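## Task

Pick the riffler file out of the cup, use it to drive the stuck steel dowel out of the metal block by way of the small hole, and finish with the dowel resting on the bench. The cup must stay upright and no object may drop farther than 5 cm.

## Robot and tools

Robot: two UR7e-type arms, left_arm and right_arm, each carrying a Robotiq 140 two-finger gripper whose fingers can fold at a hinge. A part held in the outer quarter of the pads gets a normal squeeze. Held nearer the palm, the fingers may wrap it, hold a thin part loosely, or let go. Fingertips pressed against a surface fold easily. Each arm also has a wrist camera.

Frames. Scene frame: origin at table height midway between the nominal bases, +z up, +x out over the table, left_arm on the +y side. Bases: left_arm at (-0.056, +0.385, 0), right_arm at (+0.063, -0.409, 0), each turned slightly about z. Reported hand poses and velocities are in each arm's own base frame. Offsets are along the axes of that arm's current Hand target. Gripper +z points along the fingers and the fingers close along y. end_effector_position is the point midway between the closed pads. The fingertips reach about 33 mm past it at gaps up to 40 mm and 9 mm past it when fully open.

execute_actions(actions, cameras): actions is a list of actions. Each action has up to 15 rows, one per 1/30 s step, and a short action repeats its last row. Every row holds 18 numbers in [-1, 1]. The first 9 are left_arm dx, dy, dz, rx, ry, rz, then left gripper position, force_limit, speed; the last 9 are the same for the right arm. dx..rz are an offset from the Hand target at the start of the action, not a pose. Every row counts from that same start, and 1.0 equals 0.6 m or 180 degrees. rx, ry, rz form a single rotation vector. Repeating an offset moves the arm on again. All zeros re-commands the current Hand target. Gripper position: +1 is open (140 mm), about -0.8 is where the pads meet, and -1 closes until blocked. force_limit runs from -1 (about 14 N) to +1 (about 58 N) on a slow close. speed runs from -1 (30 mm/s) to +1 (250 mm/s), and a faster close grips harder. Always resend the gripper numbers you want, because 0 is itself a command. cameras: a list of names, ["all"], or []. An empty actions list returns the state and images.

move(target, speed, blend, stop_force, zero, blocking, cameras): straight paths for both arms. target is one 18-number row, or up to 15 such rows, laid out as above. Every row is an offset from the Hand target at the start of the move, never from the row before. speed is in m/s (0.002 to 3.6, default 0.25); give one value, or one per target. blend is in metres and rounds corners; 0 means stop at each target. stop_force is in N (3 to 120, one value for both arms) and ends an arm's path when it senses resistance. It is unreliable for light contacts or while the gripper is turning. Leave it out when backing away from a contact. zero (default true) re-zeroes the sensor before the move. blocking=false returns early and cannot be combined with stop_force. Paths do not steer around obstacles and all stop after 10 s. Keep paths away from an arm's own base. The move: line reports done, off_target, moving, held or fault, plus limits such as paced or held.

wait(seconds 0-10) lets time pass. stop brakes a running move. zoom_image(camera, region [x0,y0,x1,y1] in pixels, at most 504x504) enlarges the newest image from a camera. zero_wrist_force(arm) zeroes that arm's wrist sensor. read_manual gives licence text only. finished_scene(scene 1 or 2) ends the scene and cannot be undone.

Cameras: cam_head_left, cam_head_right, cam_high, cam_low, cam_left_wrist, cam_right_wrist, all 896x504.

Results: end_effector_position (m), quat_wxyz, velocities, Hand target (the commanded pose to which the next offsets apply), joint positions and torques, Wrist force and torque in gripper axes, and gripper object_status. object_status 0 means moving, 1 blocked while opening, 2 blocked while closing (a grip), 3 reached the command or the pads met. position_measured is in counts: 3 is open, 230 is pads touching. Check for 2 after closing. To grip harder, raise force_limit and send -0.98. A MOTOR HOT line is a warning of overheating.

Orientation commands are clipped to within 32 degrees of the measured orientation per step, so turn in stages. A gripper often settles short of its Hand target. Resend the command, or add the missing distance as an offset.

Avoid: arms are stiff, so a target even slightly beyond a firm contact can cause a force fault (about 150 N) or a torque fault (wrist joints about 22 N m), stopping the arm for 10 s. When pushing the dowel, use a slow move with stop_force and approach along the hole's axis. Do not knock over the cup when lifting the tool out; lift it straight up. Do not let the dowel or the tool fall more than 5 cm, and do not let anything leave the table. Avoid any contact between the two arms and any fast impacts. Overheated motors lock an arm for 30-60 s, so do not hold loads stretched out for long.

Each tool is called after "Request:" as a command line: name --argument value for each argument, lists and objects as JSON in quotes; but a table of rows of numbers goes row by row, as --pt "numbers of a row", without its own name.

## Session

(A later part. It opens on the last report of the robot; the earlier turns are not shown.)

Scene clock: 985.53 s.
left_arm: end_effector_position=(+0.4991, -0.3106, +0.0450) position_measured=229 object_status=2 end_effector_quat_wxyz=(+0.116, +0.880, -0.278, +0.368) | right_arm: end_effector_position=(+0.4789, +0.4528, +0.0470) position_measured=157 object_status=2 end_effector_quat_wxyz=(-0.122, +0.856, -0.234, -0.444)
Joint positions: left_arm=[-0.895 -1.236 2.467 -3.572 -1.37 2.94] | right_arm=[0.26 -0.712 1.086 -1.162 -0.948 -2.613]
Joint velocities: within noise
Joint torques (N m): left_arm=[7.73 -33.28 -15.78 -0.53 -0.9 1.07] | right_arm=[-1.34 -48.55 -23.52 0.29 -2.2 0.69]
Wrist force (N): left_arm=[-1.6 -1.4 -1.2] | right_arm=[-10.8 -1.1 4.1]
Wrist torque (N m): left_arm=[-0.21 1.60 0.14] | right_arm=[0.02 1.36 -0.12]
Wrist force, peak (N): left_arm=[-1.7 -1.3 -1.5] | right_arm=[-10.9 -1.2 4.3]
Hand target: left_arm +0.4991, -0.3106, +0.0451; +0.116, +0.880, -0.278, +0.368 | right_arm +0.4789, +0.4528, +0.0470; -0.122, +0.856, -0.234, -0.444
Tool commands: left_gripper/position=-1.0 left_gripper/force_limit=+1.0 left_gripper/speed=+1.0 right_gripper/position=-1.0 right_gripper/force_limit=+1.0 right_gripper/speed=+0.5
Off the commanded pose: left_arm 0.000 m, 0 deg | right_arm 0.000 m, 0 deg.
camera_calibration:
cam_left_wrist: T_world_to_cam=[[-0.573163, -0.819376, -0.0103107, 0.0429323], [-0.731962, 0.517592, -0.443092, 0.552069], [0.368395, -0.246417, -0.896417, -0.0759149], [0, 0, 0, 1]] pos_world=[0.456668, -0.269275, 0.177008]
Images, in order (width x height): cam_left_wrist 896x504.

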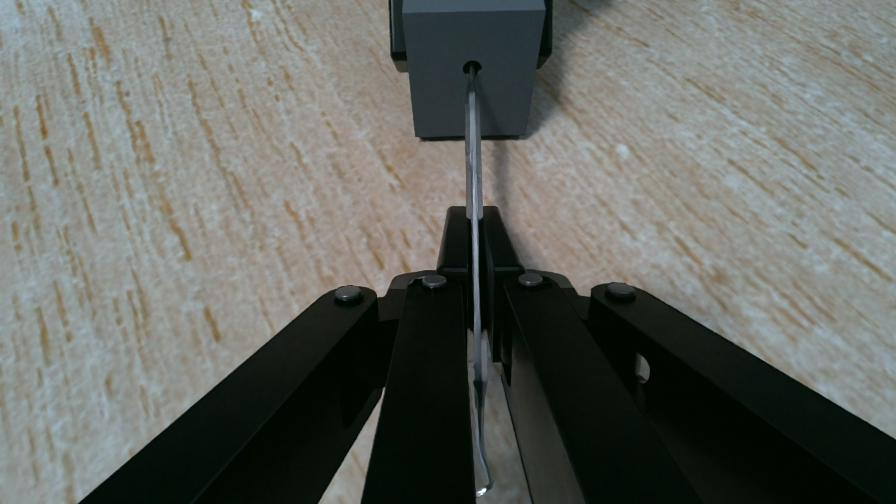

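Request:
move --target '[0.0231,0,-0.02285,0,0,0,-1,1,1,0,0,0,0,0,0,-1,1,0.5]' --speed 0.03 --stop_force 22 --cameras '["cam_left_wrist"]'

Request:
zoom_image --camera "cam_left_wrist" --region '[430, 60, 510, 140]'

Scene clock: 998.73 s.
left_arm: end_effector_position=(+0.4991, -0.3106, +0.0645) position_measured=229 object_status=2 end_effector_quat_wxyz=(+0.116, +0.880, -0.278, +0.368) | right_arm: end_effector_position=(+0.4789, +0.4529, +0.0470) position_measured=157 object_status=2 end_effector_quat_wxyz=(-0.122, +0.856, -0.234, -0.444)
Joint positions: left_arm=[-0.895 -1.304 2.459 -3.496 -1.37 2.94] | right_arm=[0.26 -0.712 1.086 -1.162 -0.948 -2.613]
Joint torques (N m): left_arm=[-3.5 -17.54 -9.91 -8.07 1.21 -1.46] | right_arm=[-6.61 -47.42 -24.29 -0.48 -1.97 0.62]
Wrist force (N): left_arm=[-10.6 -2.7 2.1] | right_arm=[-16.2 2.2 -6.0]
Wrist torque (N m): left_arm=[-0.07 0.91 0.09] | right_arm=[-0.11 1.20 -0.10]
Wrist force, peak (N): left_arm=[-8.2 -5.2 17.9] | right_arm=[-21.9 4.4 6.0]
Hand target: left_arm +0.4991, -0.3106, +0.0645; +0.116, +0.880, -0.278, +0.368 | right_arm +0.4789, +0.4528, +0.0470; -0.122, +0.856, -0.234, -0.444
Off the commanded pose: left_arm 0.000 m, 0 deg | right_arm 0.000 m, 0 deg.
move: done
camera_calibration:
cam_left_wrist: T_world_to_cam=[[-0.573163, -0.819377, -0.0103105, 0.043133], [-0.731963, 0.517591, -0.443092, 0.560709], [0.368395, -0.246417, -0.896417, -0.0584348], [0, 0, 0, 1]] pos_world=[0.456668, -0.269275, 0.196508]
Images, in order (width x height): cam_left_wrist 896x504.

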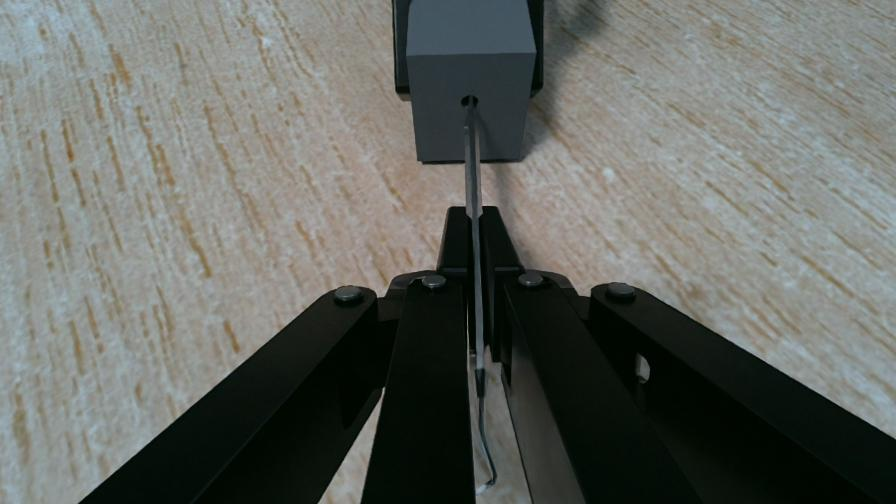

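Scaled by 6.300 from the camera's 896x504 image, which has a finer 1280x720 frame.

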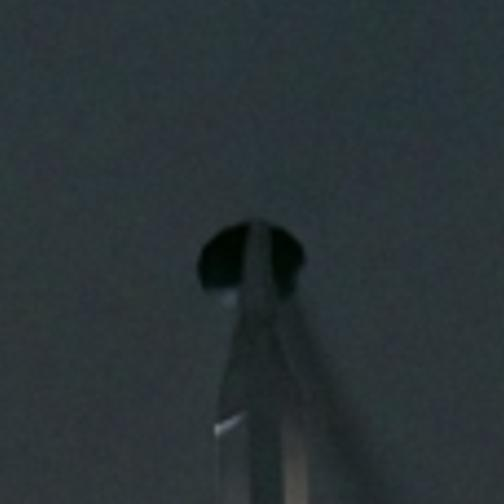

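Request:
zoom_image --camera "cam_left_wrist" --region '[450, 86, 494, 136]'

Scaled by 10.080 from the camera's 896x504 image, which has a finer 1280x720 frame.

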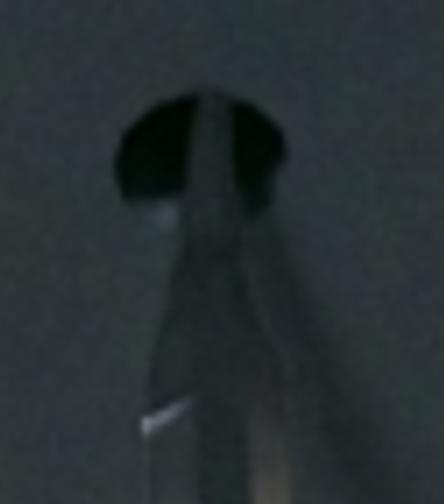

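Request:
move --target '[-0.01978,0,0.01445,0,0.0444,0,-1,1,1,0,0,0,0,0,0,-1,1,0.5]' --speed 0.05 --cameras '["cam_left_wrist"]'

Request:
zoom_image --camera "cam_left_wrist" --region '[440, 66, 500, 126]'

Scene clock: 1013.03 s.
left_arm: end_effector_position=(+0.4972, -0.3094, +0.0499) position_measured=229 object_status=2 end_effector_quat_wxyz=(+0.135, +0.852, -0.269, +0.428) | right_arm: end_effector_position=(+0.4789, +0.4528, +0.0470) position_measured=157 object_status=2 end_effector_quat_wxyz=(-0.122, +0.856, -0.234, -0.444)
Joint positions: left_arm=[-0.923 -1.117 2.53 -3.891 -1.323 2.953] | right_arm=[0.26 -0.712 1.086 -1.162 -0.948 -2.613]
Joint torques (N m): left_arm=[3.53 -34.68 -15.93 -2.9 -1.08 -0.21] | right_arm=[-7.77 -48.38 -24.35 -0.79 -2.16 0.33]
Wrist force (N): left_arm=[-6.7 -1.3 0.6] | right_arm=[-16.4 1.6 -3.0]
Wrist torque (N m): left_arm=[-0.20 1.15 0.07] | right_arm=[-0.08 1.35 -0.07]
Wrist force, peak (N): left_arm=[-10.9 -2.7 2.0] | right_arm=[-16.7 2.6 -6.3]
Hand target: left_arm +0.4973, -0.3093, +0.0500; +0.135, +0.852, -0.269, +0.428 | right_arm +0.4789, +0.4528, +0.0470; -0.122, +0.856, -0.234, -0.444
Off the commanded pose: left_arm 0.000 m, 0 deg | right_arm 0.000 m, 0 deg.
move: done
camera_calibration:
cam_left_wrist: T_world_to_cam=[[-0.572271, -0.820002, -0.0101773, 0.0422496], [-0.674305, 0.477581, -0.563231, 0.517169], [0.466711, -0.315458, -0.826237, -0.144306], [0, 0, 0, 1]] pos_world=[0.440257, -0.257868, 0.172485]
Images, in order (width x height): cam_left_wrist 896x504.

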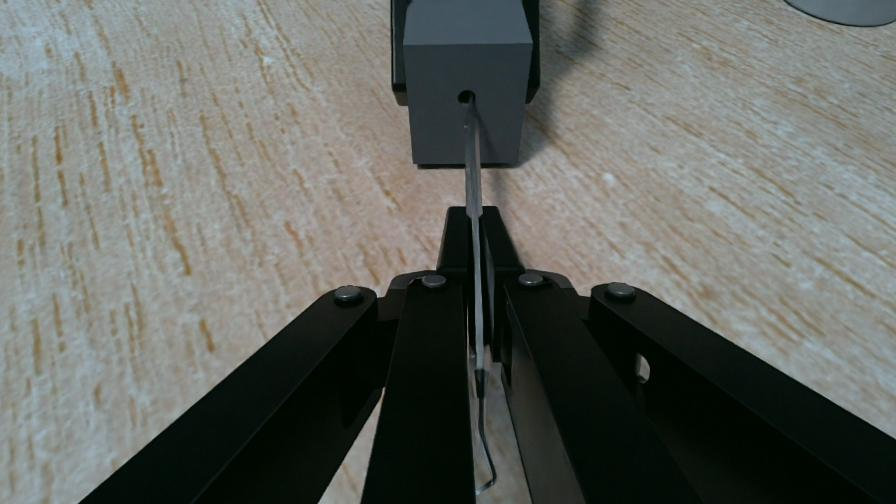

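Scaled by 8.400 from the camera's 896x504 image, which has a finer 1280x720 frame.

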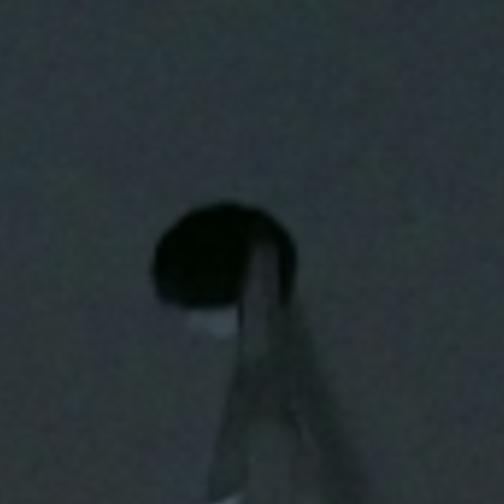

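Request:
move --target '[0,-0.0032,0,0,0,0,-1,1,1,0,0,0,0,0,0,-1,1,0.5]' --speed 0.03

Request:
move --target '[0.00802,0,-0.00598,0,0,0,-1,1,1,0,0,0,0,0,0,-1,1,0.5]' --speed 0.008 --stop_force 4 --cameras '["cam_left_wrist"]'

Request:
zoom_image --camera "cam_left_wrist" --region '[440, 66, 500, 126]'

Scene clock: 1018.23 s.
left_arm: end_effector_position=(+0.4984, -0.3077, +0.0500) position_measured=229 object_status=2 end_effector_quat_wxyz=(+0.135, +0.852, -0.269, +0.428) | right_arm: end_effector_position=(+0.4789, +0.4528, +0.0470) position_measured=157 object_status=2 end_effector_quat_wxyz=(-0.122, +0.856, -0.234, -0.444)
Joint positions: left_arm=[-0.917 -1.117 2.53 -3.891 -1.328 2.956] | right_arm=[0.26 -0.712 1.086 -1.162 -0.948 -2.613]
Joint torques (N m): left_arm=[2.27 -17.92 -14.16 -6.2 -0.11 1.23] | right_arm=[-8.15 -48.2 -25.98 -0.8 -1.88 0.18]
Wrist force (N): left_arm=[-6.5 -0.5 0.6] | right_arm=[-16.0 1.6 -3.0]
Wrist torque (N m): left_arm=[-0.24 1.23 0.11] | right_arm=[-0.03 1.29 -0.04]
Wrist force, peak (N): left_arm=[-7.4 -1.5 0.5] | right_arm=[-16.8 2.0 -3.7]
Hand target: left_arm +0.4984, -0.3078, +0.0500; +0.135, +0.852, -0.269, +0.428 | right_arm +0.4789, +0.4528, +0.0470; -0.122, +0.856, -0.234, -0.444
Off the commanded pose: left_arm 0.000 m, 0 deg | right_arm 0.000 m, 0 deg.
move: done

Scene clock: 1019.23 s.
left_arm: end_effector_position=(+0.4984, -0.3078, +0.0520) position_measured=229 object_status=2 end_effector_quat_wxyz=(+0.135, +0.852, -0.269, +0.428) | right_arm: end_effector_position=(+0.4789, +0.4528, +0.0470) position_measured=157 object_status=2 end_effector_quat_wxyz=(-0.122, +0.856, -0.234, -0.444)
Joint positions: left_arm=[-0.917 -1.125 2.53 -3.883 -1.328 2.956] | right_arm=[0.26 -0.712 1.086 -1.162 -0.948 -2.613]
Joint torques (N m): left_arm=[0.33 -19.52 -6.94 -7.86 0.35 0.73] | right_arm=[-7.04 -46.41 -24.65 -0.49 -2.07 0.42]
Wrist force (N): left_arm=[-9.4 -1.4 2.9] | right_arm=[-16.6 2.3 -4.4]
Wrist torque (N m): left_arm=[-0.17 0.90 0.07] | right_arm=[-0.10 1.25 0.00]
Wrist force, peak (N): left_arm=[-9.6 -1.2 4.5] | right_arm=[-17.4 2.1 -4.4]
Hand target: left_arm +0.4984, -0.3078, +0.0520; +0.135, +0.852, -0.269, +0.428 (not the last commanded pose) | right_arm +0.4789, +0.4528, +0.0470; -0.122, +0.856, -0.234, -0.444
Off the commanded pose: left_arm 0.004 m, 0 deg | right_arm 0.000 m, 0 deg.
move: contact (left_arm)
camera_calibration:
cam_left_wrist: T_world_to_cam=[[-0.572049, -0.820158, -0.0100335, 0.0441052], [-0.67437, 0.477256, -0.563429, 0.51832], [0.466889, -0.315542, -0.826104, -0.142832], [0, 0, 0, 1]] pos_world=[0.441457, -0.256268, 0.174485]
Images, in order (width x height): cam_left_wrist 896x504.

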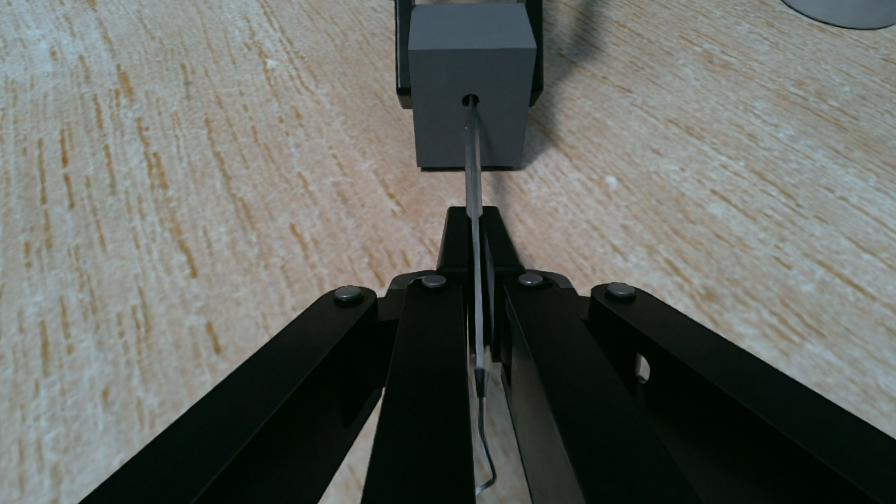

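Scaled by 8.400 from the camera's 896x504 image, which has a finer 1280x720 frame.

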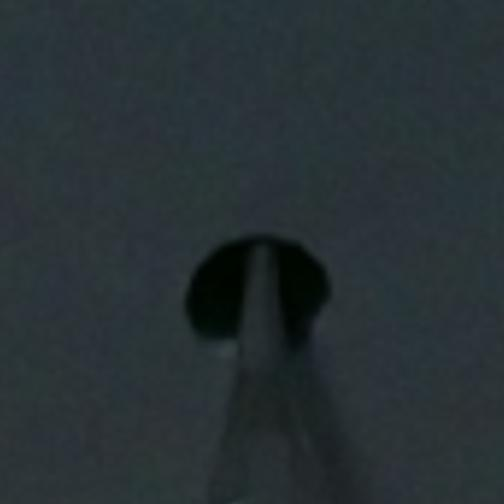

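Request:
move --target '[-0.00535,0,0.00399,0,0,0,-1,1,1,0,0,0,0,0,0,-1,1,0.5]' --speed 0.02

Request:
move --target '[-0.00802,0,0.00598,0,0,0,-1,1,1,0,0,0,0,0,0,-1,1,0.5]' --speed 0.006 --stop_force 3 --cameras '["cam_left_wrist"]'

Request:
zoom_image --camera "cam_left_wrist" --region '[440, 66, 500, 126]'

Scene clock: 1022.37 s.
left_arm: end_effector_position=(+0.4984, -0.3078, +0.0479) position_measured=229 object_status=2 end_effector_quat_wxyz=(+0.135, +0.852, -0.269, +0.428) | right_arm: end_effector_position=(+0.4789, +0.4528, +0.0470) position_measured=157 object_status=2 end_effector_quat_wxyz=(-0.122, +0.856, -0.234, -0.444)
Joint positions: left_arm=[-0.917 -1.109 2.529 -3.9 -1.328 2.956] | right_arm=[0.26 -0.712 1.086 -1.162 -0.948 -2.613]
Joint torques (N m): left_arm=[10.12 -34.14 -14.22 -2.46 -0.84 1.99] | right_arm=[-7.43 -47.25 -25.29 -0.97 -1.82 0.14]
Wrist force (N): left_arm=[-6.5 -0.7 0.0] | right_arm=[-15.9 1.9 -2.8]
Wrist torque (N m): left_arm=[-0.23 1.27 0.10] | right_arm=[-0.11 1.31 -0.04]
Wrist force, peak (N): left_arm=[-9.5 -1.3 3.1] | right_arm=[-17.3 2.5 -4.4]
Hand target: left_arm +0.4984, -0.3078, +0.0480; +0.135, +0.852, -0.269, +0.428 | right_arm +0.4789, +0.4528, +0.0470; -0.122, +0.856, -0.234, -0.444
Off the commanded pose: left_arm 0.000 m, 0 deg | right_arm 0.000 m, 0 deg.
move: done

Scene clock: 1023.70 s.
left_arm: end_effector_position=(+0.4984, -0.3078, +0.0446) position_measured=229 object_status=2 end_effector_quat_wxyz=(+0.135, +0.852, -0.269, +0.428) | right_arm: end_effector_position=(+0.4789, +0.4528, +0.0470) position_measured=157 object_status=2 end_effector_quat_wxyz=(-0.122, +0.856, -0.234, -0.444)
Joint positions: left_arm=[-0.917 -1.095 2.529 -3.913 -1.328 2.956] | right_arm=[0.26 -0.712 1.086 -1.162 -0.948 -2.613]
Joint torques (N m): left_arm=[10.35 -36.75 -8.85 -0.06 -0.91 2.05] | right_arm=[-7.74 -47.88 -25.79 -0.81 -1.94 -0.07]
Wrist force (N): left_arm=[-4.5 -0.8 -2.6] | right_arm=[-15.9 2.0 -2.5]
Wrist torque (N m): left_arm=[-0.20 1.43 0.08] | right_arm=[-0.02 1.38 -0.09]
Wrist force, peak (N): left_arm=[-6.5 -0.6 -0.2] | right_arm=[-16.3 2.2 -3.1]
Hand target: left_arm +0.4984, -0.3078, +0.0446; +0.135, +0.852, -0.269, +0.428 (not the last commanded pose) | right_arm +0.4789, +0.4528, +0.0470; -0.122, +0.856, -0.234, -0.444
Off the commanded pose: left_arm 0.003 m, 0 deg | right_arm 0.000 m, 0 deg.
move: contact (left_arm)
camera_calibration:
cam_left_wrist: T_world_to_cam=[[-0.572126, -0.820105, -0.00999842, 0.0440729], [-0.674314, 0.477288, -0.563468, 0.514141], [0.466875, -0.315633, -0.826077, -0.148967], [0, 0, 0, 1]] pos_world=[0.441457, -0.256268, 0.167084]
Images, in order (width x height): cam_left_wrist 896x504.

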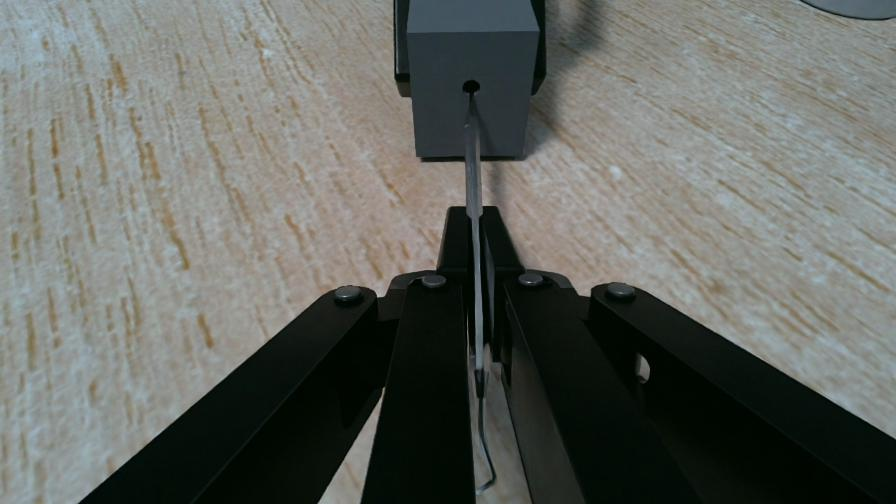

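Scaled by 8.400 from the camera's 896x504 image, which has a finer 1280x720 frame.

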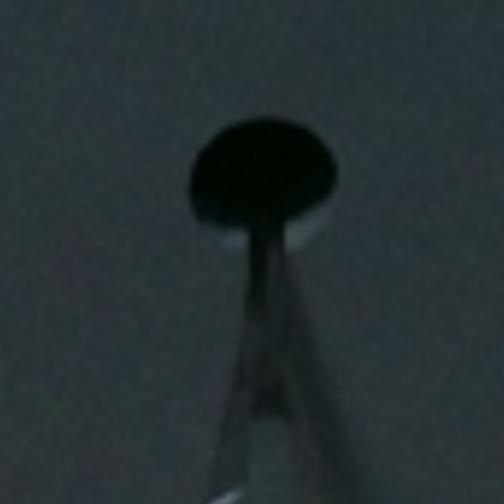

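Request:
move --target '[0.0065, 0, -0.00485, 0, 0, 0, -1, 1, 1, 0, 0, 0, 0, 0, 0, -1, 1, 0.5]' --speed 0.02 --cameras '["cam_left_wrist", "cam_right_wrist"]'

Scene clock: 1032.87 s.
left_arm: end_effector_position=(+0.4984, -0.3078, +0.0495) position_measured=229 object_status=2 end_effector_quat_wxyz=(+0.135, +0.852, -0.269, +0.428) | right_arm: end_effector_position=(+0.4789, +0.4528, +0.0470) position_measured=157 object_status=2 end_effector_quat_wxyz=(-0.122, +0.856, -0.234, -0.444)
Joint positions: left_arm=[-0.917 -1.115 2.529 -3.893 -1.328 2.956] | right_arm=[0.26 -0.712 1.086 -1.162 -0.948 -2.613]
Joint torques (N m): left_arm=[7.33 -19.71 -1.33 -5.46 -0.22 1.85] | right_arm=[-6.45 -47.5 -27.51 -0.62 -1.77 -0.09]
Wrist force (N): left_arm=[-6.6 -0.7 0.3] | right_arm=[-16.5 1.8 -3.5]
Wrist torque (N m): left_arm=[-0.24 1.21 0.10] | right_arm=[-0.04 1.34 -0.04]
Wrist force, peak (N): left_arm=[-6.9 -0.7 0.4] | right_arm=[-16.8 1.6 -4.0]
Hand target: left_arm +0.4984, -0.3078, +0.0494; +0.135, +0.852, -0.269, +0.428 | right_arm +0.4789, +0.4528, +0.0470; -0.122, +0.856, -0.234, -0.444
Off the commanded pose: left_arm 0.000 m, 0 deg | right_arm 0.000 m, 0 deg.
move: done
camera_calibration:
cam_left_wrist: T_world_to_cam=[[-0.572077, -0.820139, -0.00998673, 0.0440895], [-0.674427, 0.477297, -0.563327, 0.516929], [0.466773, -0.315531, -0.826174, -0.144831], [0, 0, 0, 1]] pos_world=[0.441457, -0.256268, 0.171985]
cam_right_wrist: T_world_to_cam=[[-0.526585, -0.849993, 0.0148328, 0.652576], [-0.221854, 0.154243, 0.962803, -0.00302828], [-0.820664, 0.503707, -0.269796, 0.316861], [0, 0, 0, 1]] pos_world=[0.603001, 0.395547, 0.078724]
Images, in order (width x height): cam_left_wrist 896x504, cam_right_wrist 896x504.

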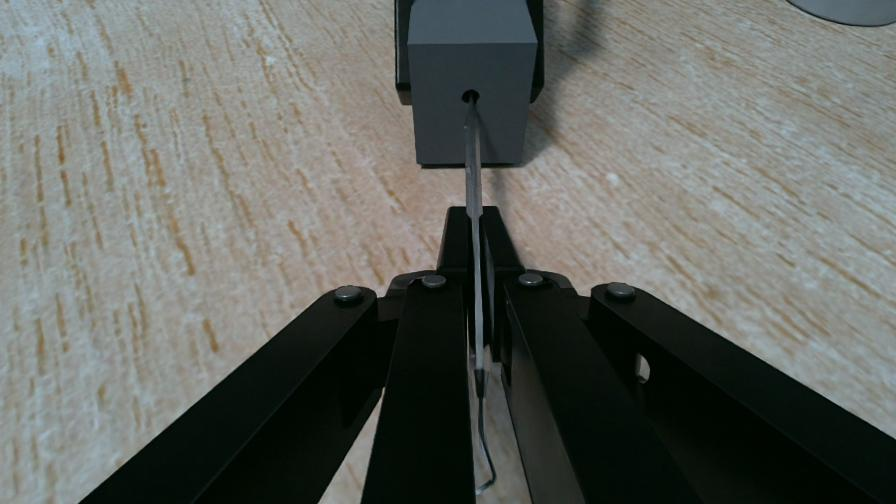

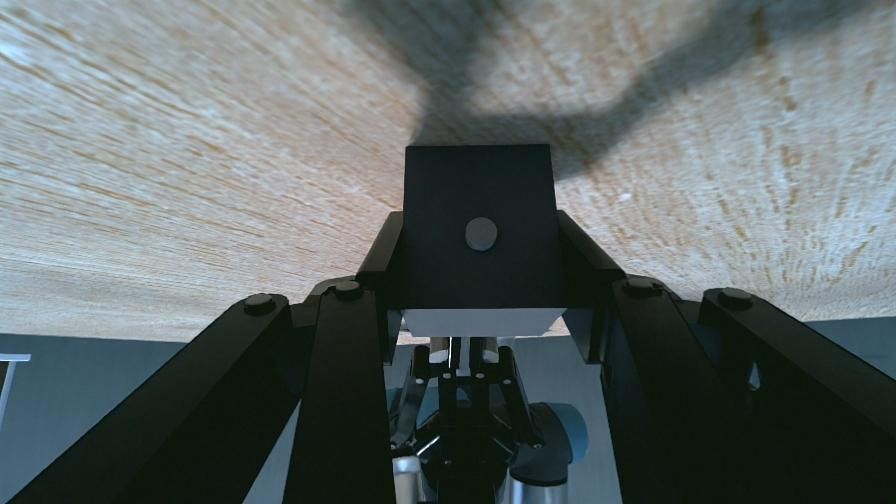

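Request:
move --target '[0.01196, 0, 0.01604, 0, 0, 0, -1, 1, 1, 0, 0, 0, 0, 0, 0, -1, 1, 0.5]' --speed 0.006 --stop_force 25 --cameras '["cam_right_wrist"]'

Request:
zoom_image --camera "cam_right_wrist" --region '[440, 195, 520, 275]'

Scene clock: 1038.27 s.
left_arm: end_effector_position=(+0.5061, -0.3131, +0.0494) position_measured=229 object_status=2 end_effector_quat_wxyz=(+0.135, +0.852, -0.269, +0.428) | right_arm: end_effector_position=(+0.4789, +0.4528, +0.0470) position_measured=157 object_status=2 end_effector_quat_wxyz=(-0.122, +0.856, -0.234, -0.444)
Joint positions: left_arm=[-0.908 -1.108 2.503 -3.876 -1.334 2.962] | right_arm=[0.26 -0.712 1.086 -1.162 -0.948 -2.613]
Joint torques (N m): left_arm=[-11.09 -40.09 -7.58 -8.28 3.25 -0.99] | right_arm=[17.77 -48.21 -17.18 -0.74 -1.95 -0.38]
Wrist force (N): left_arm=[-17.2 0.2 -8.5] | right_arm=[-14.9 1.4 -21.1]
Wrist torque (N m): left_arm=[-0.40 1.48 0.20] | right_arm=[0.01 1.16 -0.10]
Wrist force, peak (N): left_arm=[-24.7 -0.6 -19.1] | right_arm=[-12.5 1.2 -26.2]
Hand target: left_arm +0.5061, -0.3131, +0.0494; +0.135, +0.852, -0.269, +0.428 (not the last commanded pose) | right_arm +0.4789, +0.4528, +0.0470; -0.122, +0.856, -0.234, -0.444
Off the commanded pose: left_arm 0.003 m, 0 deg | right_arm 0.000 m, 0 deg.
move: contact (left_arm)
camera_calibration:
cam_right_wrist: T_world_to_cam=[[-0.526656, -0.84995, 0.0148092, 0.652519], [-0.22192, 0.154284, 0.962781, -0.0029869], [-0.820601, 0.503768, -0.269875, 0.316855], [0, 0, 0, 1]] pos_world=[0.603001, 0.395447, 0.0787239]
Images, in order (width x height): cam_right_wrist 896x504.

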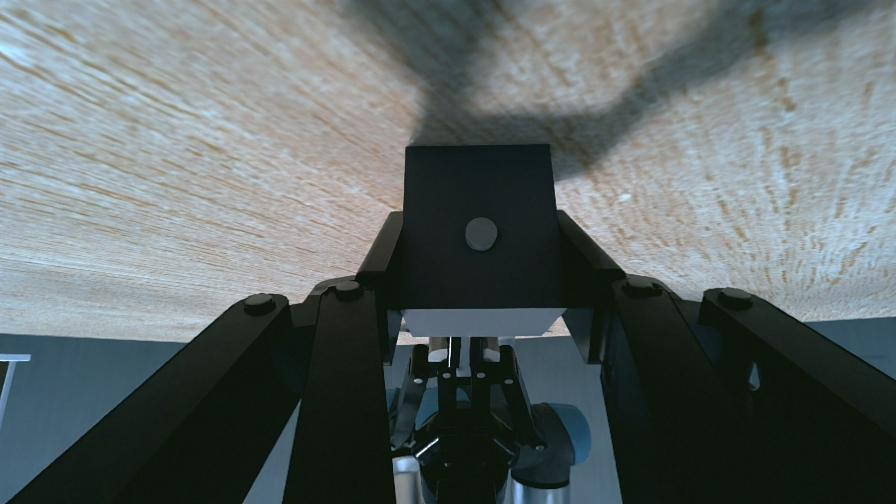

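Scaled by 6.300 from the camera's 896x504 image, which has a finer 1280x720 frame.

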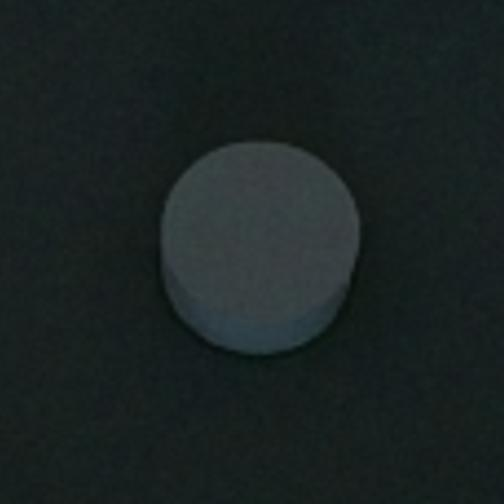

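Request:
move --target '[0.00598, 0, 0.00802, 0, 0, 0, -1, 1, 1, 0, 0, 0, 0, 0, 0, -1, 1, 0.5]' --speed 0.006 --stop_force 60 --zero false --cameras '["cam_left_wrist", "cam_right_wrist"]'

Request:
zoom_image --camera "cam_right_wrist" --region '[440, 195, 520, 275]'

Request:
zoom_image --camera "cam_left_wrist" --region '[410, 40, 540, 220]'

Scene clock: 1044.40 s.
left_arm: end_effector_position=(+0.5110, -0.3165, +0.0494) position_measured=229 object_status=2 end_effector_quat_wxyz=(+0.135, +0.852, -0.269, +0.428) | right_arm: end_effector_position=(+0.4789, +0.4528, +0.0470) position_measured=157 object_status=2 end_effector_quat_wxyz=(-0.122, +0.856, -0.234, -0.444)
Joint positions: left_arm=[-0.902 -1.103 2.486 -3.864 -1.339 2.965] | right_arm=[0.26 -0.712 1.086 -1.162 -0.948 -2.613]
Joint torques (N m): left_arm=[-4.54 -37.64 -20.85 -11.8 3.32 -0.21] | right_arm=[19.29 -31.3 -6.62 -0.66 -1.53 -0.22]
Wrist force (N): left_arm=[-35.6 -0.3 -30.6] | right_arm=[-18.3 4.3 -45.0]
Wrist torque (N m): left_arm=[-0.43 1.90 0.22] | right_arm=[-0.08 0.62 -0.24]
Wrist force, peak (N): left_arm=[-38.0 -0.4 -33.6] | right_arm=[-18.9 4.6 -46.8]
Hand target: left_arm +0.5110, -0.3166, +0.0494; +0.135, +0.852, -0.269, +0.428 | right_arm +0.4789, +0.4528, +0.0470; -0.122, +0.856, -0.234, -0.444
Off the commanded pose: left_arm 0.000 m, 0 deg | right_arm 0.000 m, 0 deg.
move: done
camera_calibration:
cam_left_wrist: T_world_to_cam=[[-0.572077, -0.820139, -0.00998673, 0.0440222], [-0.674427, 0.477297, -0.563327, 0.529503], [0.466773, -0.315531, -0.826174, -0.153525], [0, 0, 0, 1]] pos_world=[0.453957, -0.265068, 0.171885]
cam_right_wrist: T_world_to_cam=[[-0.526586, -0.849993, 0.0148322, 0.652576], [-0.221933, 0.154292, 0.962777, -0.00299743], [-0.820642, 0.503693, -0.269889, 0.31686], [0, 0, 0, 1]] pos_world=[0.603001, 0.395547, 0.0787237]
Images, in order (width x height): cam_left_wrist 896x504, cam_right_wrist 896x504.

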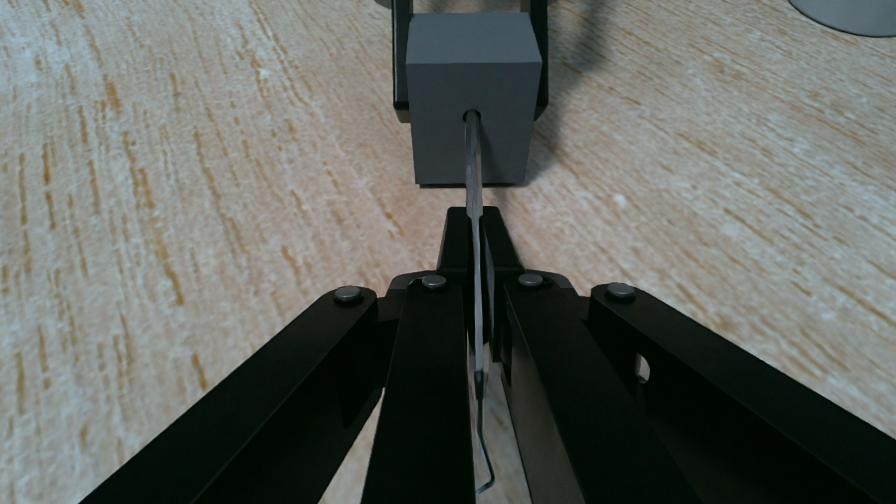

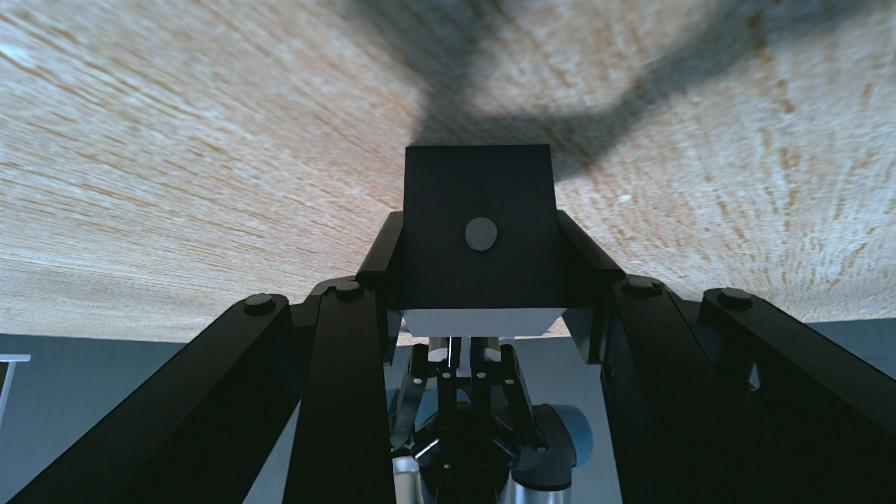

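Scaled by 6.300 from the camera's 896x504 image, which has a finer 1280x720 frame.

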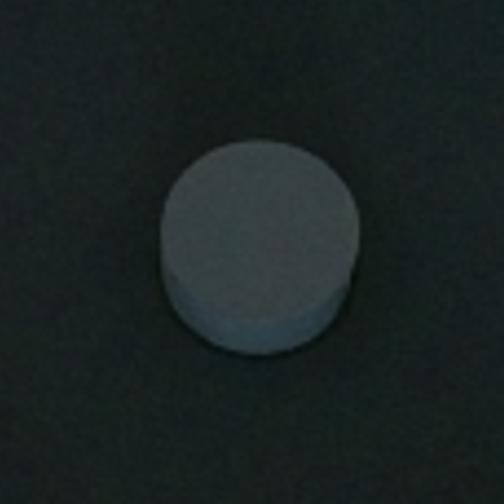

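Scaled by 2.800 from the camera's 896x504 image, which has a finer 1280x720 frame.

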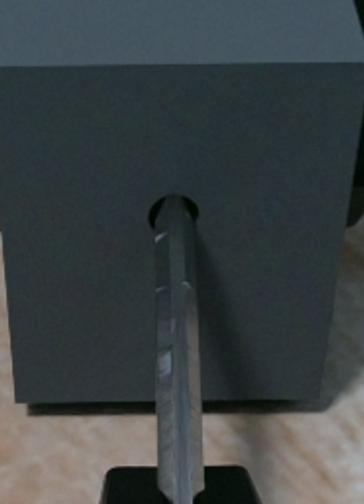

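Request:
move --target '[0.00399, 0, 0.00535, 0, 0, 0, -1, 1, 1, 0, 0, 0, 0, 0, 0, -1, 1, 0.5]' --speed 0.006 --stop_force 80 --zero false --cameras '["cam_left_wrist", "cam_right_wrist"]'

Request:
zoom_image --camera "cam_right_wrist" --region '[440, 195, 520, 275]'

Scene clock: 1069.77 s.
left_arm: end_effector_position=(+0.5142, -0.3189, +0.0494) position_measured=229 object_status=2 end_effector_quat_wxyz=(+0.135, +0.852, -0.269, +0.428) | right_arm: end_effector_position=(+0.4789, +0.4528, +0.0470) position_measured=157 object_status=2 end_effector_quat_wxyz=(-0.122, +0.856, -0.234, -0.444)
Joint positions: left_arm=[-0.899 -1.1 2.475 -3.857 -1.342 2.967] | right_arm=[0.26 -0.712 1.086 -1.162 -0.948 -2.613]
Joint torques (N m): left_arm=[-3.76 -41.74 -27.93 -14.25 3.81 -0.05] | right_arm=[38.45 -24.47 -7.74 -0.51 -1.55 -0.73]
Wrist force (N): left_arm=[-47.3 -0.5 -38.8] | right_arm=[-22.3 6.5 -61.4]
Wrist torque (N m): left_arm=[-0.42 2.09 0.22] | right_arm=[-0.20 0.41 -0.14]
Wrist force, peak (N): left_arm=[-49.5 -0.7 -44.7] | right_arm=[-20.7 6.3 -64.0]
Hand target: left_arm +0.5142, -0.3189, +0.0494; +0.135, +0.852, -0.269, +0.428 | right_arm +0.4789, +0.4528, +0.0470; -0.122, +0.856, -0.234, -0.444
Off the commanded pose: left_arm 0.000 m, 0 deg | right_arm 0.000 m, 0 deg.
move: done
camera_calibration:
cam_left_wrist: T_world_to_cam=[[-0.572077, -0.820139, -0.00998673, 0.0440238], [-0.674427, 0.477297, -0.563327, 0.532827], [0.466773, -0.315531, -0.826174, -0.155791], [0, 0, 0, 1]] pos_world=[0.457257, -0.267368, 0.171885]
cam_right_wrist: T_world_to_cam=[[-0.526654, -0.849951, 0.0148097, 0.652518], [-0.221841, 0.154235, 0.962807, -0.00301774], [-0.820623, 0.503781, -0.269783, 0.316856], [0, 0, 0, 1]] pos_world=[0.603001, 0.395447, 0.0787241]
Images, in order (width x height): cam_left_wrist 896x504, cam_right_wrist 896x504.

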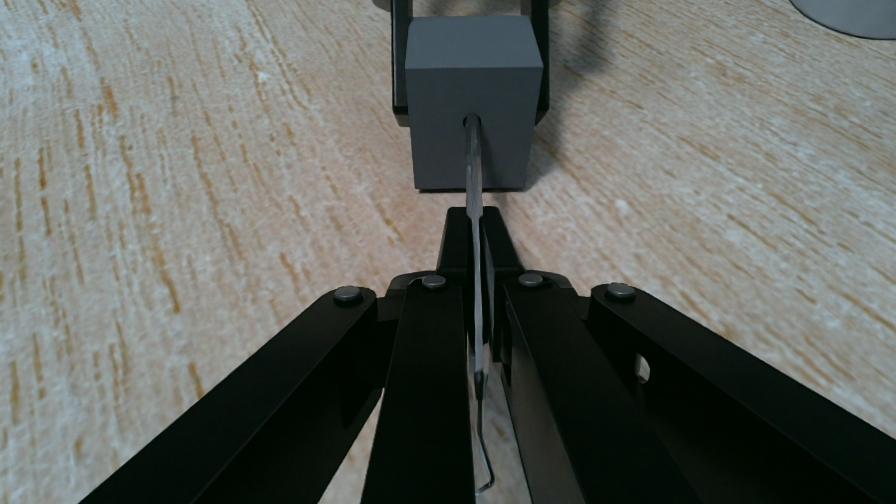

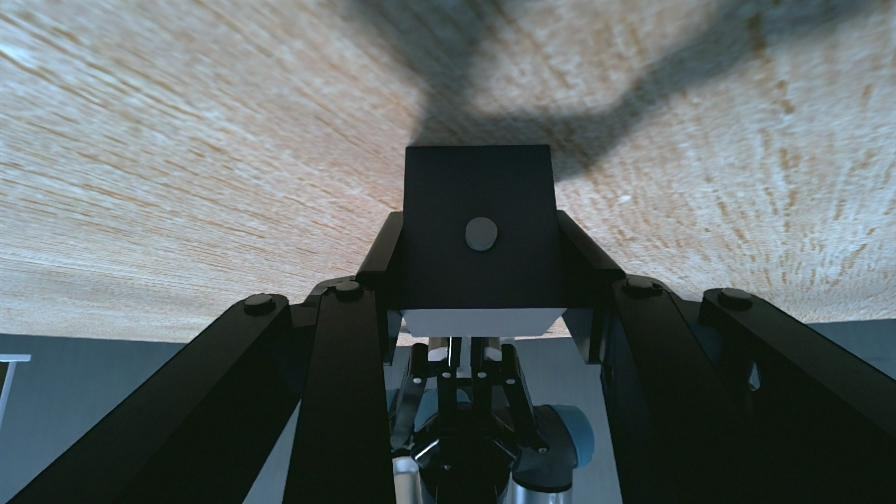

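Scaled by 6.300 from the camera's 896x504 image, which has a finer 1280x720 frame.

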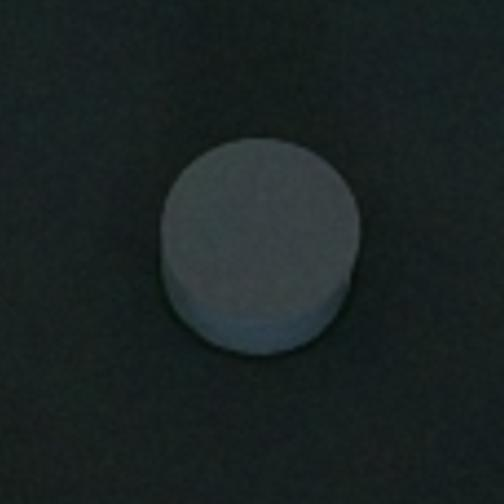

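Request:
move --target '[-0.01595, 0, -0.02139, 0, 0, 0, -1, 1, 1, 0, 0, 0, 0, 0, 0, -1, 1, 0.5]' --speed 0.03 --cameras '["cam_left_wrist", "cam_low", "cam_head_left", "cam_head_right", "cam_right_wrist"]'

Request:
zoom_image --camera "cam_low" --region '[200, 180, 500, 350]'

Request:
zoom_image --camera "cam_left_wrist" --region '[410, 40, 540, 220]'

Request:
zoom_image --camera "cam_right_wrist" --region '[440, 195, 520, 275]'

Scene clock: 1085.07 s.
left_arm: end_effector_position=(+0.5011, -0.3097, +0.0495) position_measured=229 object_status=2 end_effector_quat_wxyz=(+0.135, +0.852, -0.269, +0.428) end_effector_velocity=(+0.001, +0.000, +0.000) end_effector_angular_velocity=(+0.001, +0.001, +0.001) | right_arm: end_effector_position=(+0.4790, +0.4528, +0.0470) position_measured=157 object_status=2 end_effector_quat_wxyz=(-0.122, +0.856, -0.234, -0.444)
Joint positions: left_arm=[-0.914 -1.112 2.52 -3.887 -1.33 2.958] | right_arm=[0.259 -0.712 1.086 -1.162 -0.948 -2.613]
Joint velocities: left_arm=[0.002 0 -0.003 0.005 -0.001 0] | right_arm=[within noise]
Joint torques (N m): left_arm=[3.52 -22.97 -14.44 -1.44 -1.2 0.31] | right_arm=[-10.69 -64.33 -34.21 -0.67 -1.26 -0.62]
Wrist force (N): left_arm=[-7.0 -0.2 3.5] | right_arm=[-11.0 -0.5 2.9]
Wrist torque (N m): left_arm=[-0.14 1.09 0.11] | right_arm=[-0.09 1.19 0.01]
Wrist force, peak (N): left_arm=[-47.7 -0.4 -39.3] | right_arm=[-22.2 7.0 -64.3]
Hand target: left_arm +0.5011, -0.3097, +0.0494; +0.135, +0.852, -0.269, +0.428 | right_arm +0.4789, +0.4528, +0.0470; -0.122, +0.856, -0.234, -0.444
Off the commanded pose: left_arm 0.000 m, 0 deg | right_arm 0.000 m, 0 deg.
move: done
camera_calibration:
cam_left_wrist: T_world_to_cam=[[-0.572119, -0.82011, -0.00996405, 0.0440421], [-0.674249, 0.477213, -0.56361, 0.519594], [0.466977, -0.315734, -0.825981, -0.146738], [0, 0, 0, 1]] pos_world=[0.444057, -0.258168, 0.172084]
cam_right_wrist: T_world_to_cam=[[-0.526677, -0.849939, 0.0146937, 0.652589], [-0.222072, 0.154254, 0.962751, -0.00285899], [-0.820546, 0.503795, -0.26999, 0.316903], [0, 0, 0, 1]] pos_world=[0.603102, 0.395447, 0.0787242]
Images, in order (width x height): cam_head_left 896x504, cam_head_right 896x504, cam_low 896x504, cam_left_wrist 896x504, cam_right_wrist 896x504.

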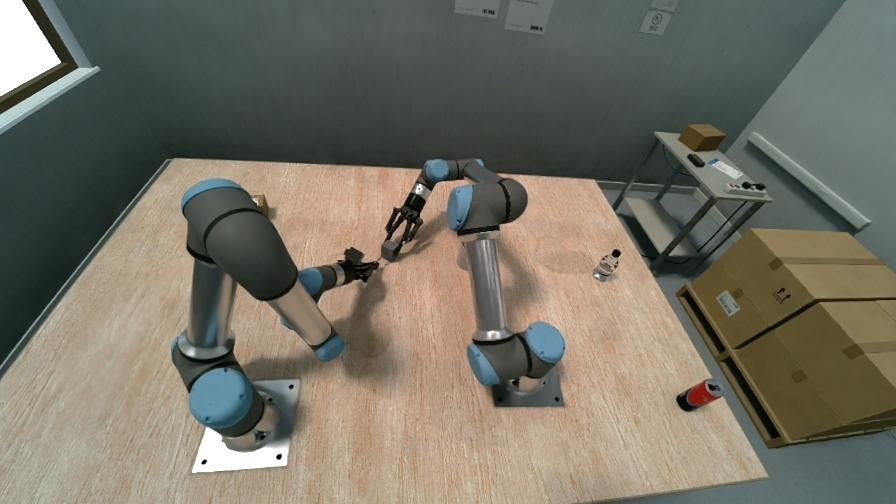

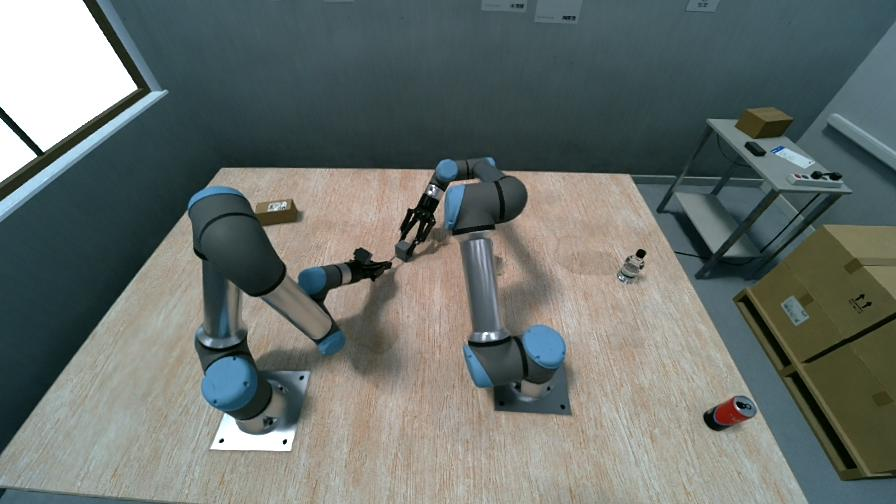

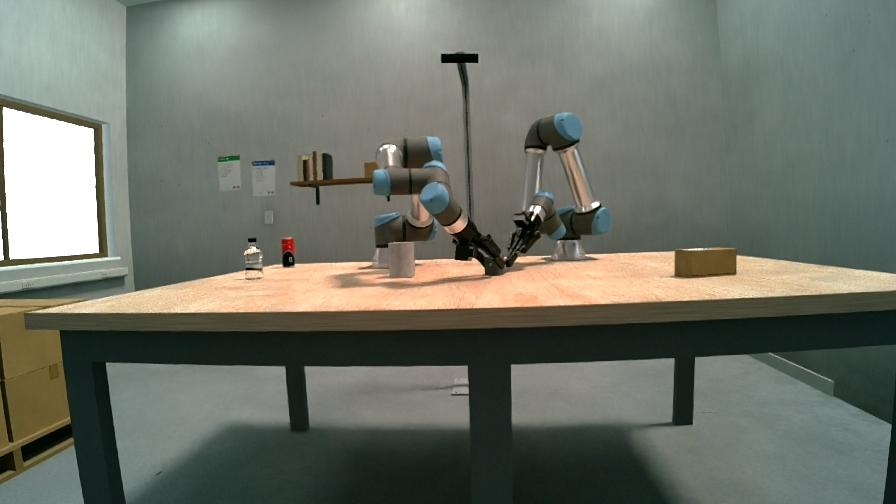

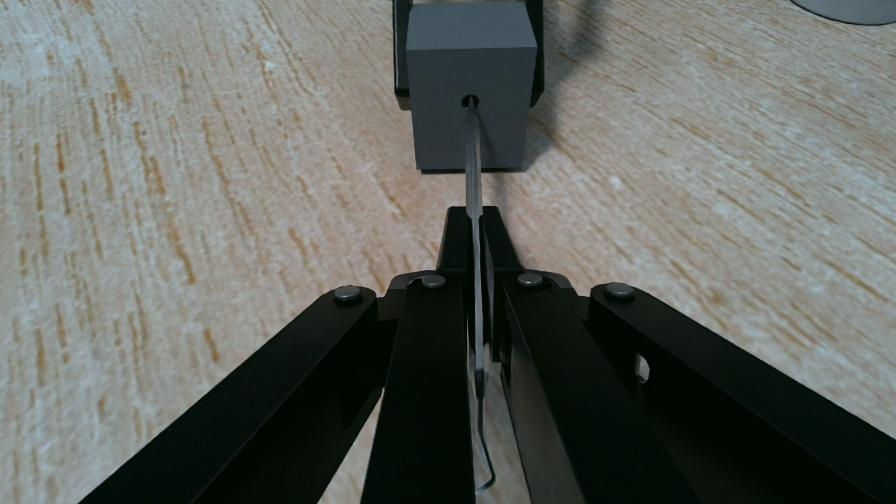

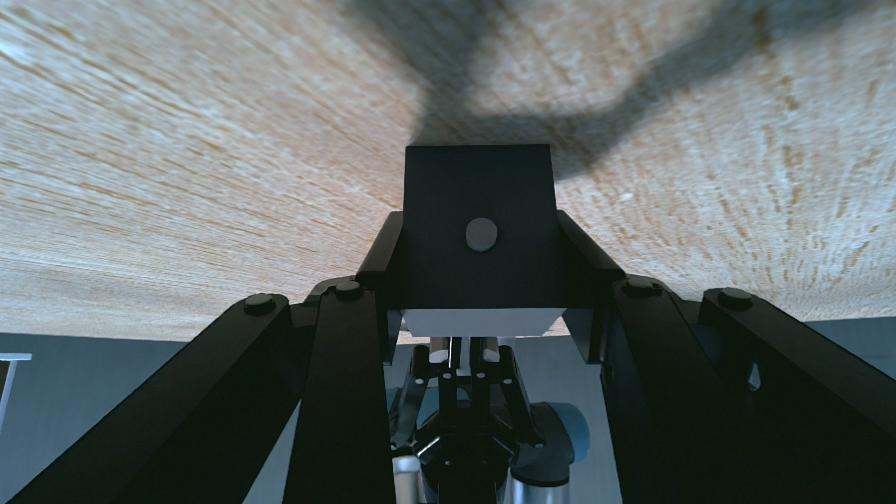

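Scaled by 1.680 from the camera's 896x504 image, which has a finer 1280x720 frame.

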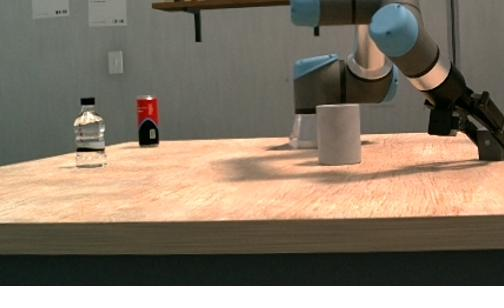

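Scaled by 2.800 from the camera's 896x504 image, which has a finer 1280x720 frame.

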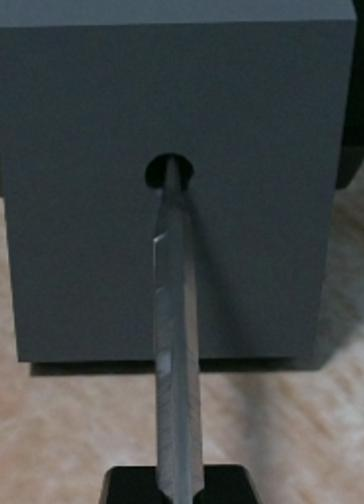

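Scaled by 6.300 from the camera's 896x504 image, which has a finer 1280x720 frame.

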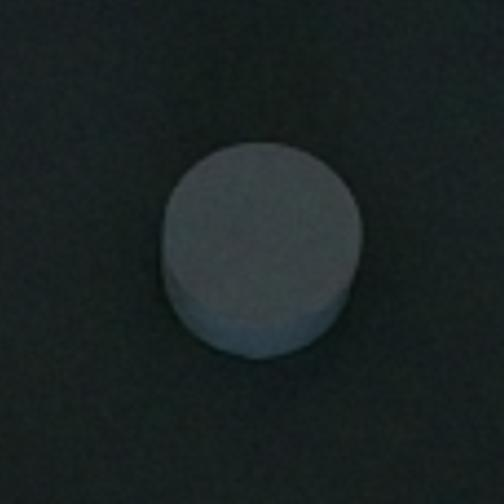

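Request:
zoom_image --camera "cam_low" --region '[450, 190, 570, 290]'

Request:
zoom_image --camera "cam_head_left" --region '[330, 220, 430, 290]'

Request:
zoom_image --camera "cam_head_right" --region '[340, 220, 440, 290]'

Scaled by 4.200 from the camera's 896x504 image, which has a finer 1280x720 frame.

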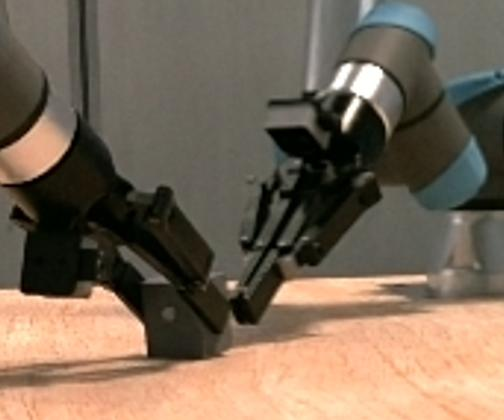

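Scaled by 5.040 from the camera's 896x504 image, which has a finer 1280x720 frame.

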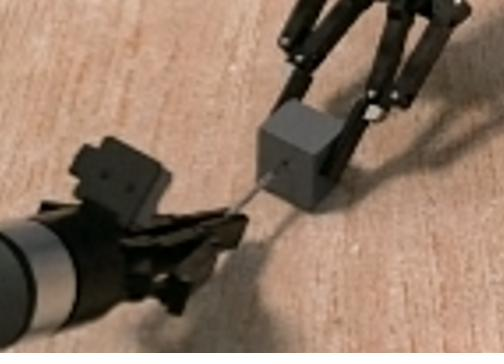

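Scaled by 5.040 from the camera's 896x504 image, which has a finer 1280x720 frame.

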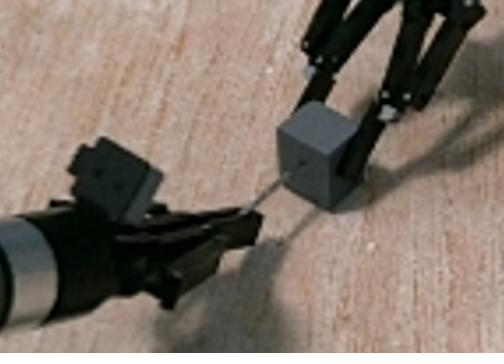

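Request:
zoom_image --camera "cam_head_left" --region '[370, 236, 406, 266]'

Request:
zoom_image --camera "cam_head_right" --region '[382, 236, 418, 266]'

Scaled by 14.000 from the camera's 896x504 image, which has a finer 1280x720 frame.

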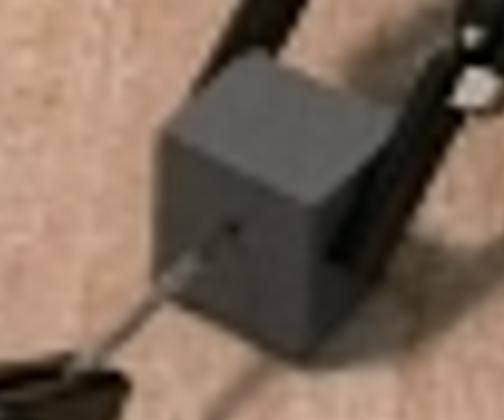

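Scaled by 14.000 from the camera's 896x504 image, which has a finer 1280x720 frame.

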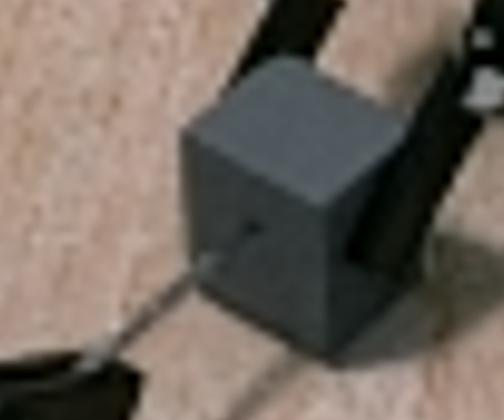

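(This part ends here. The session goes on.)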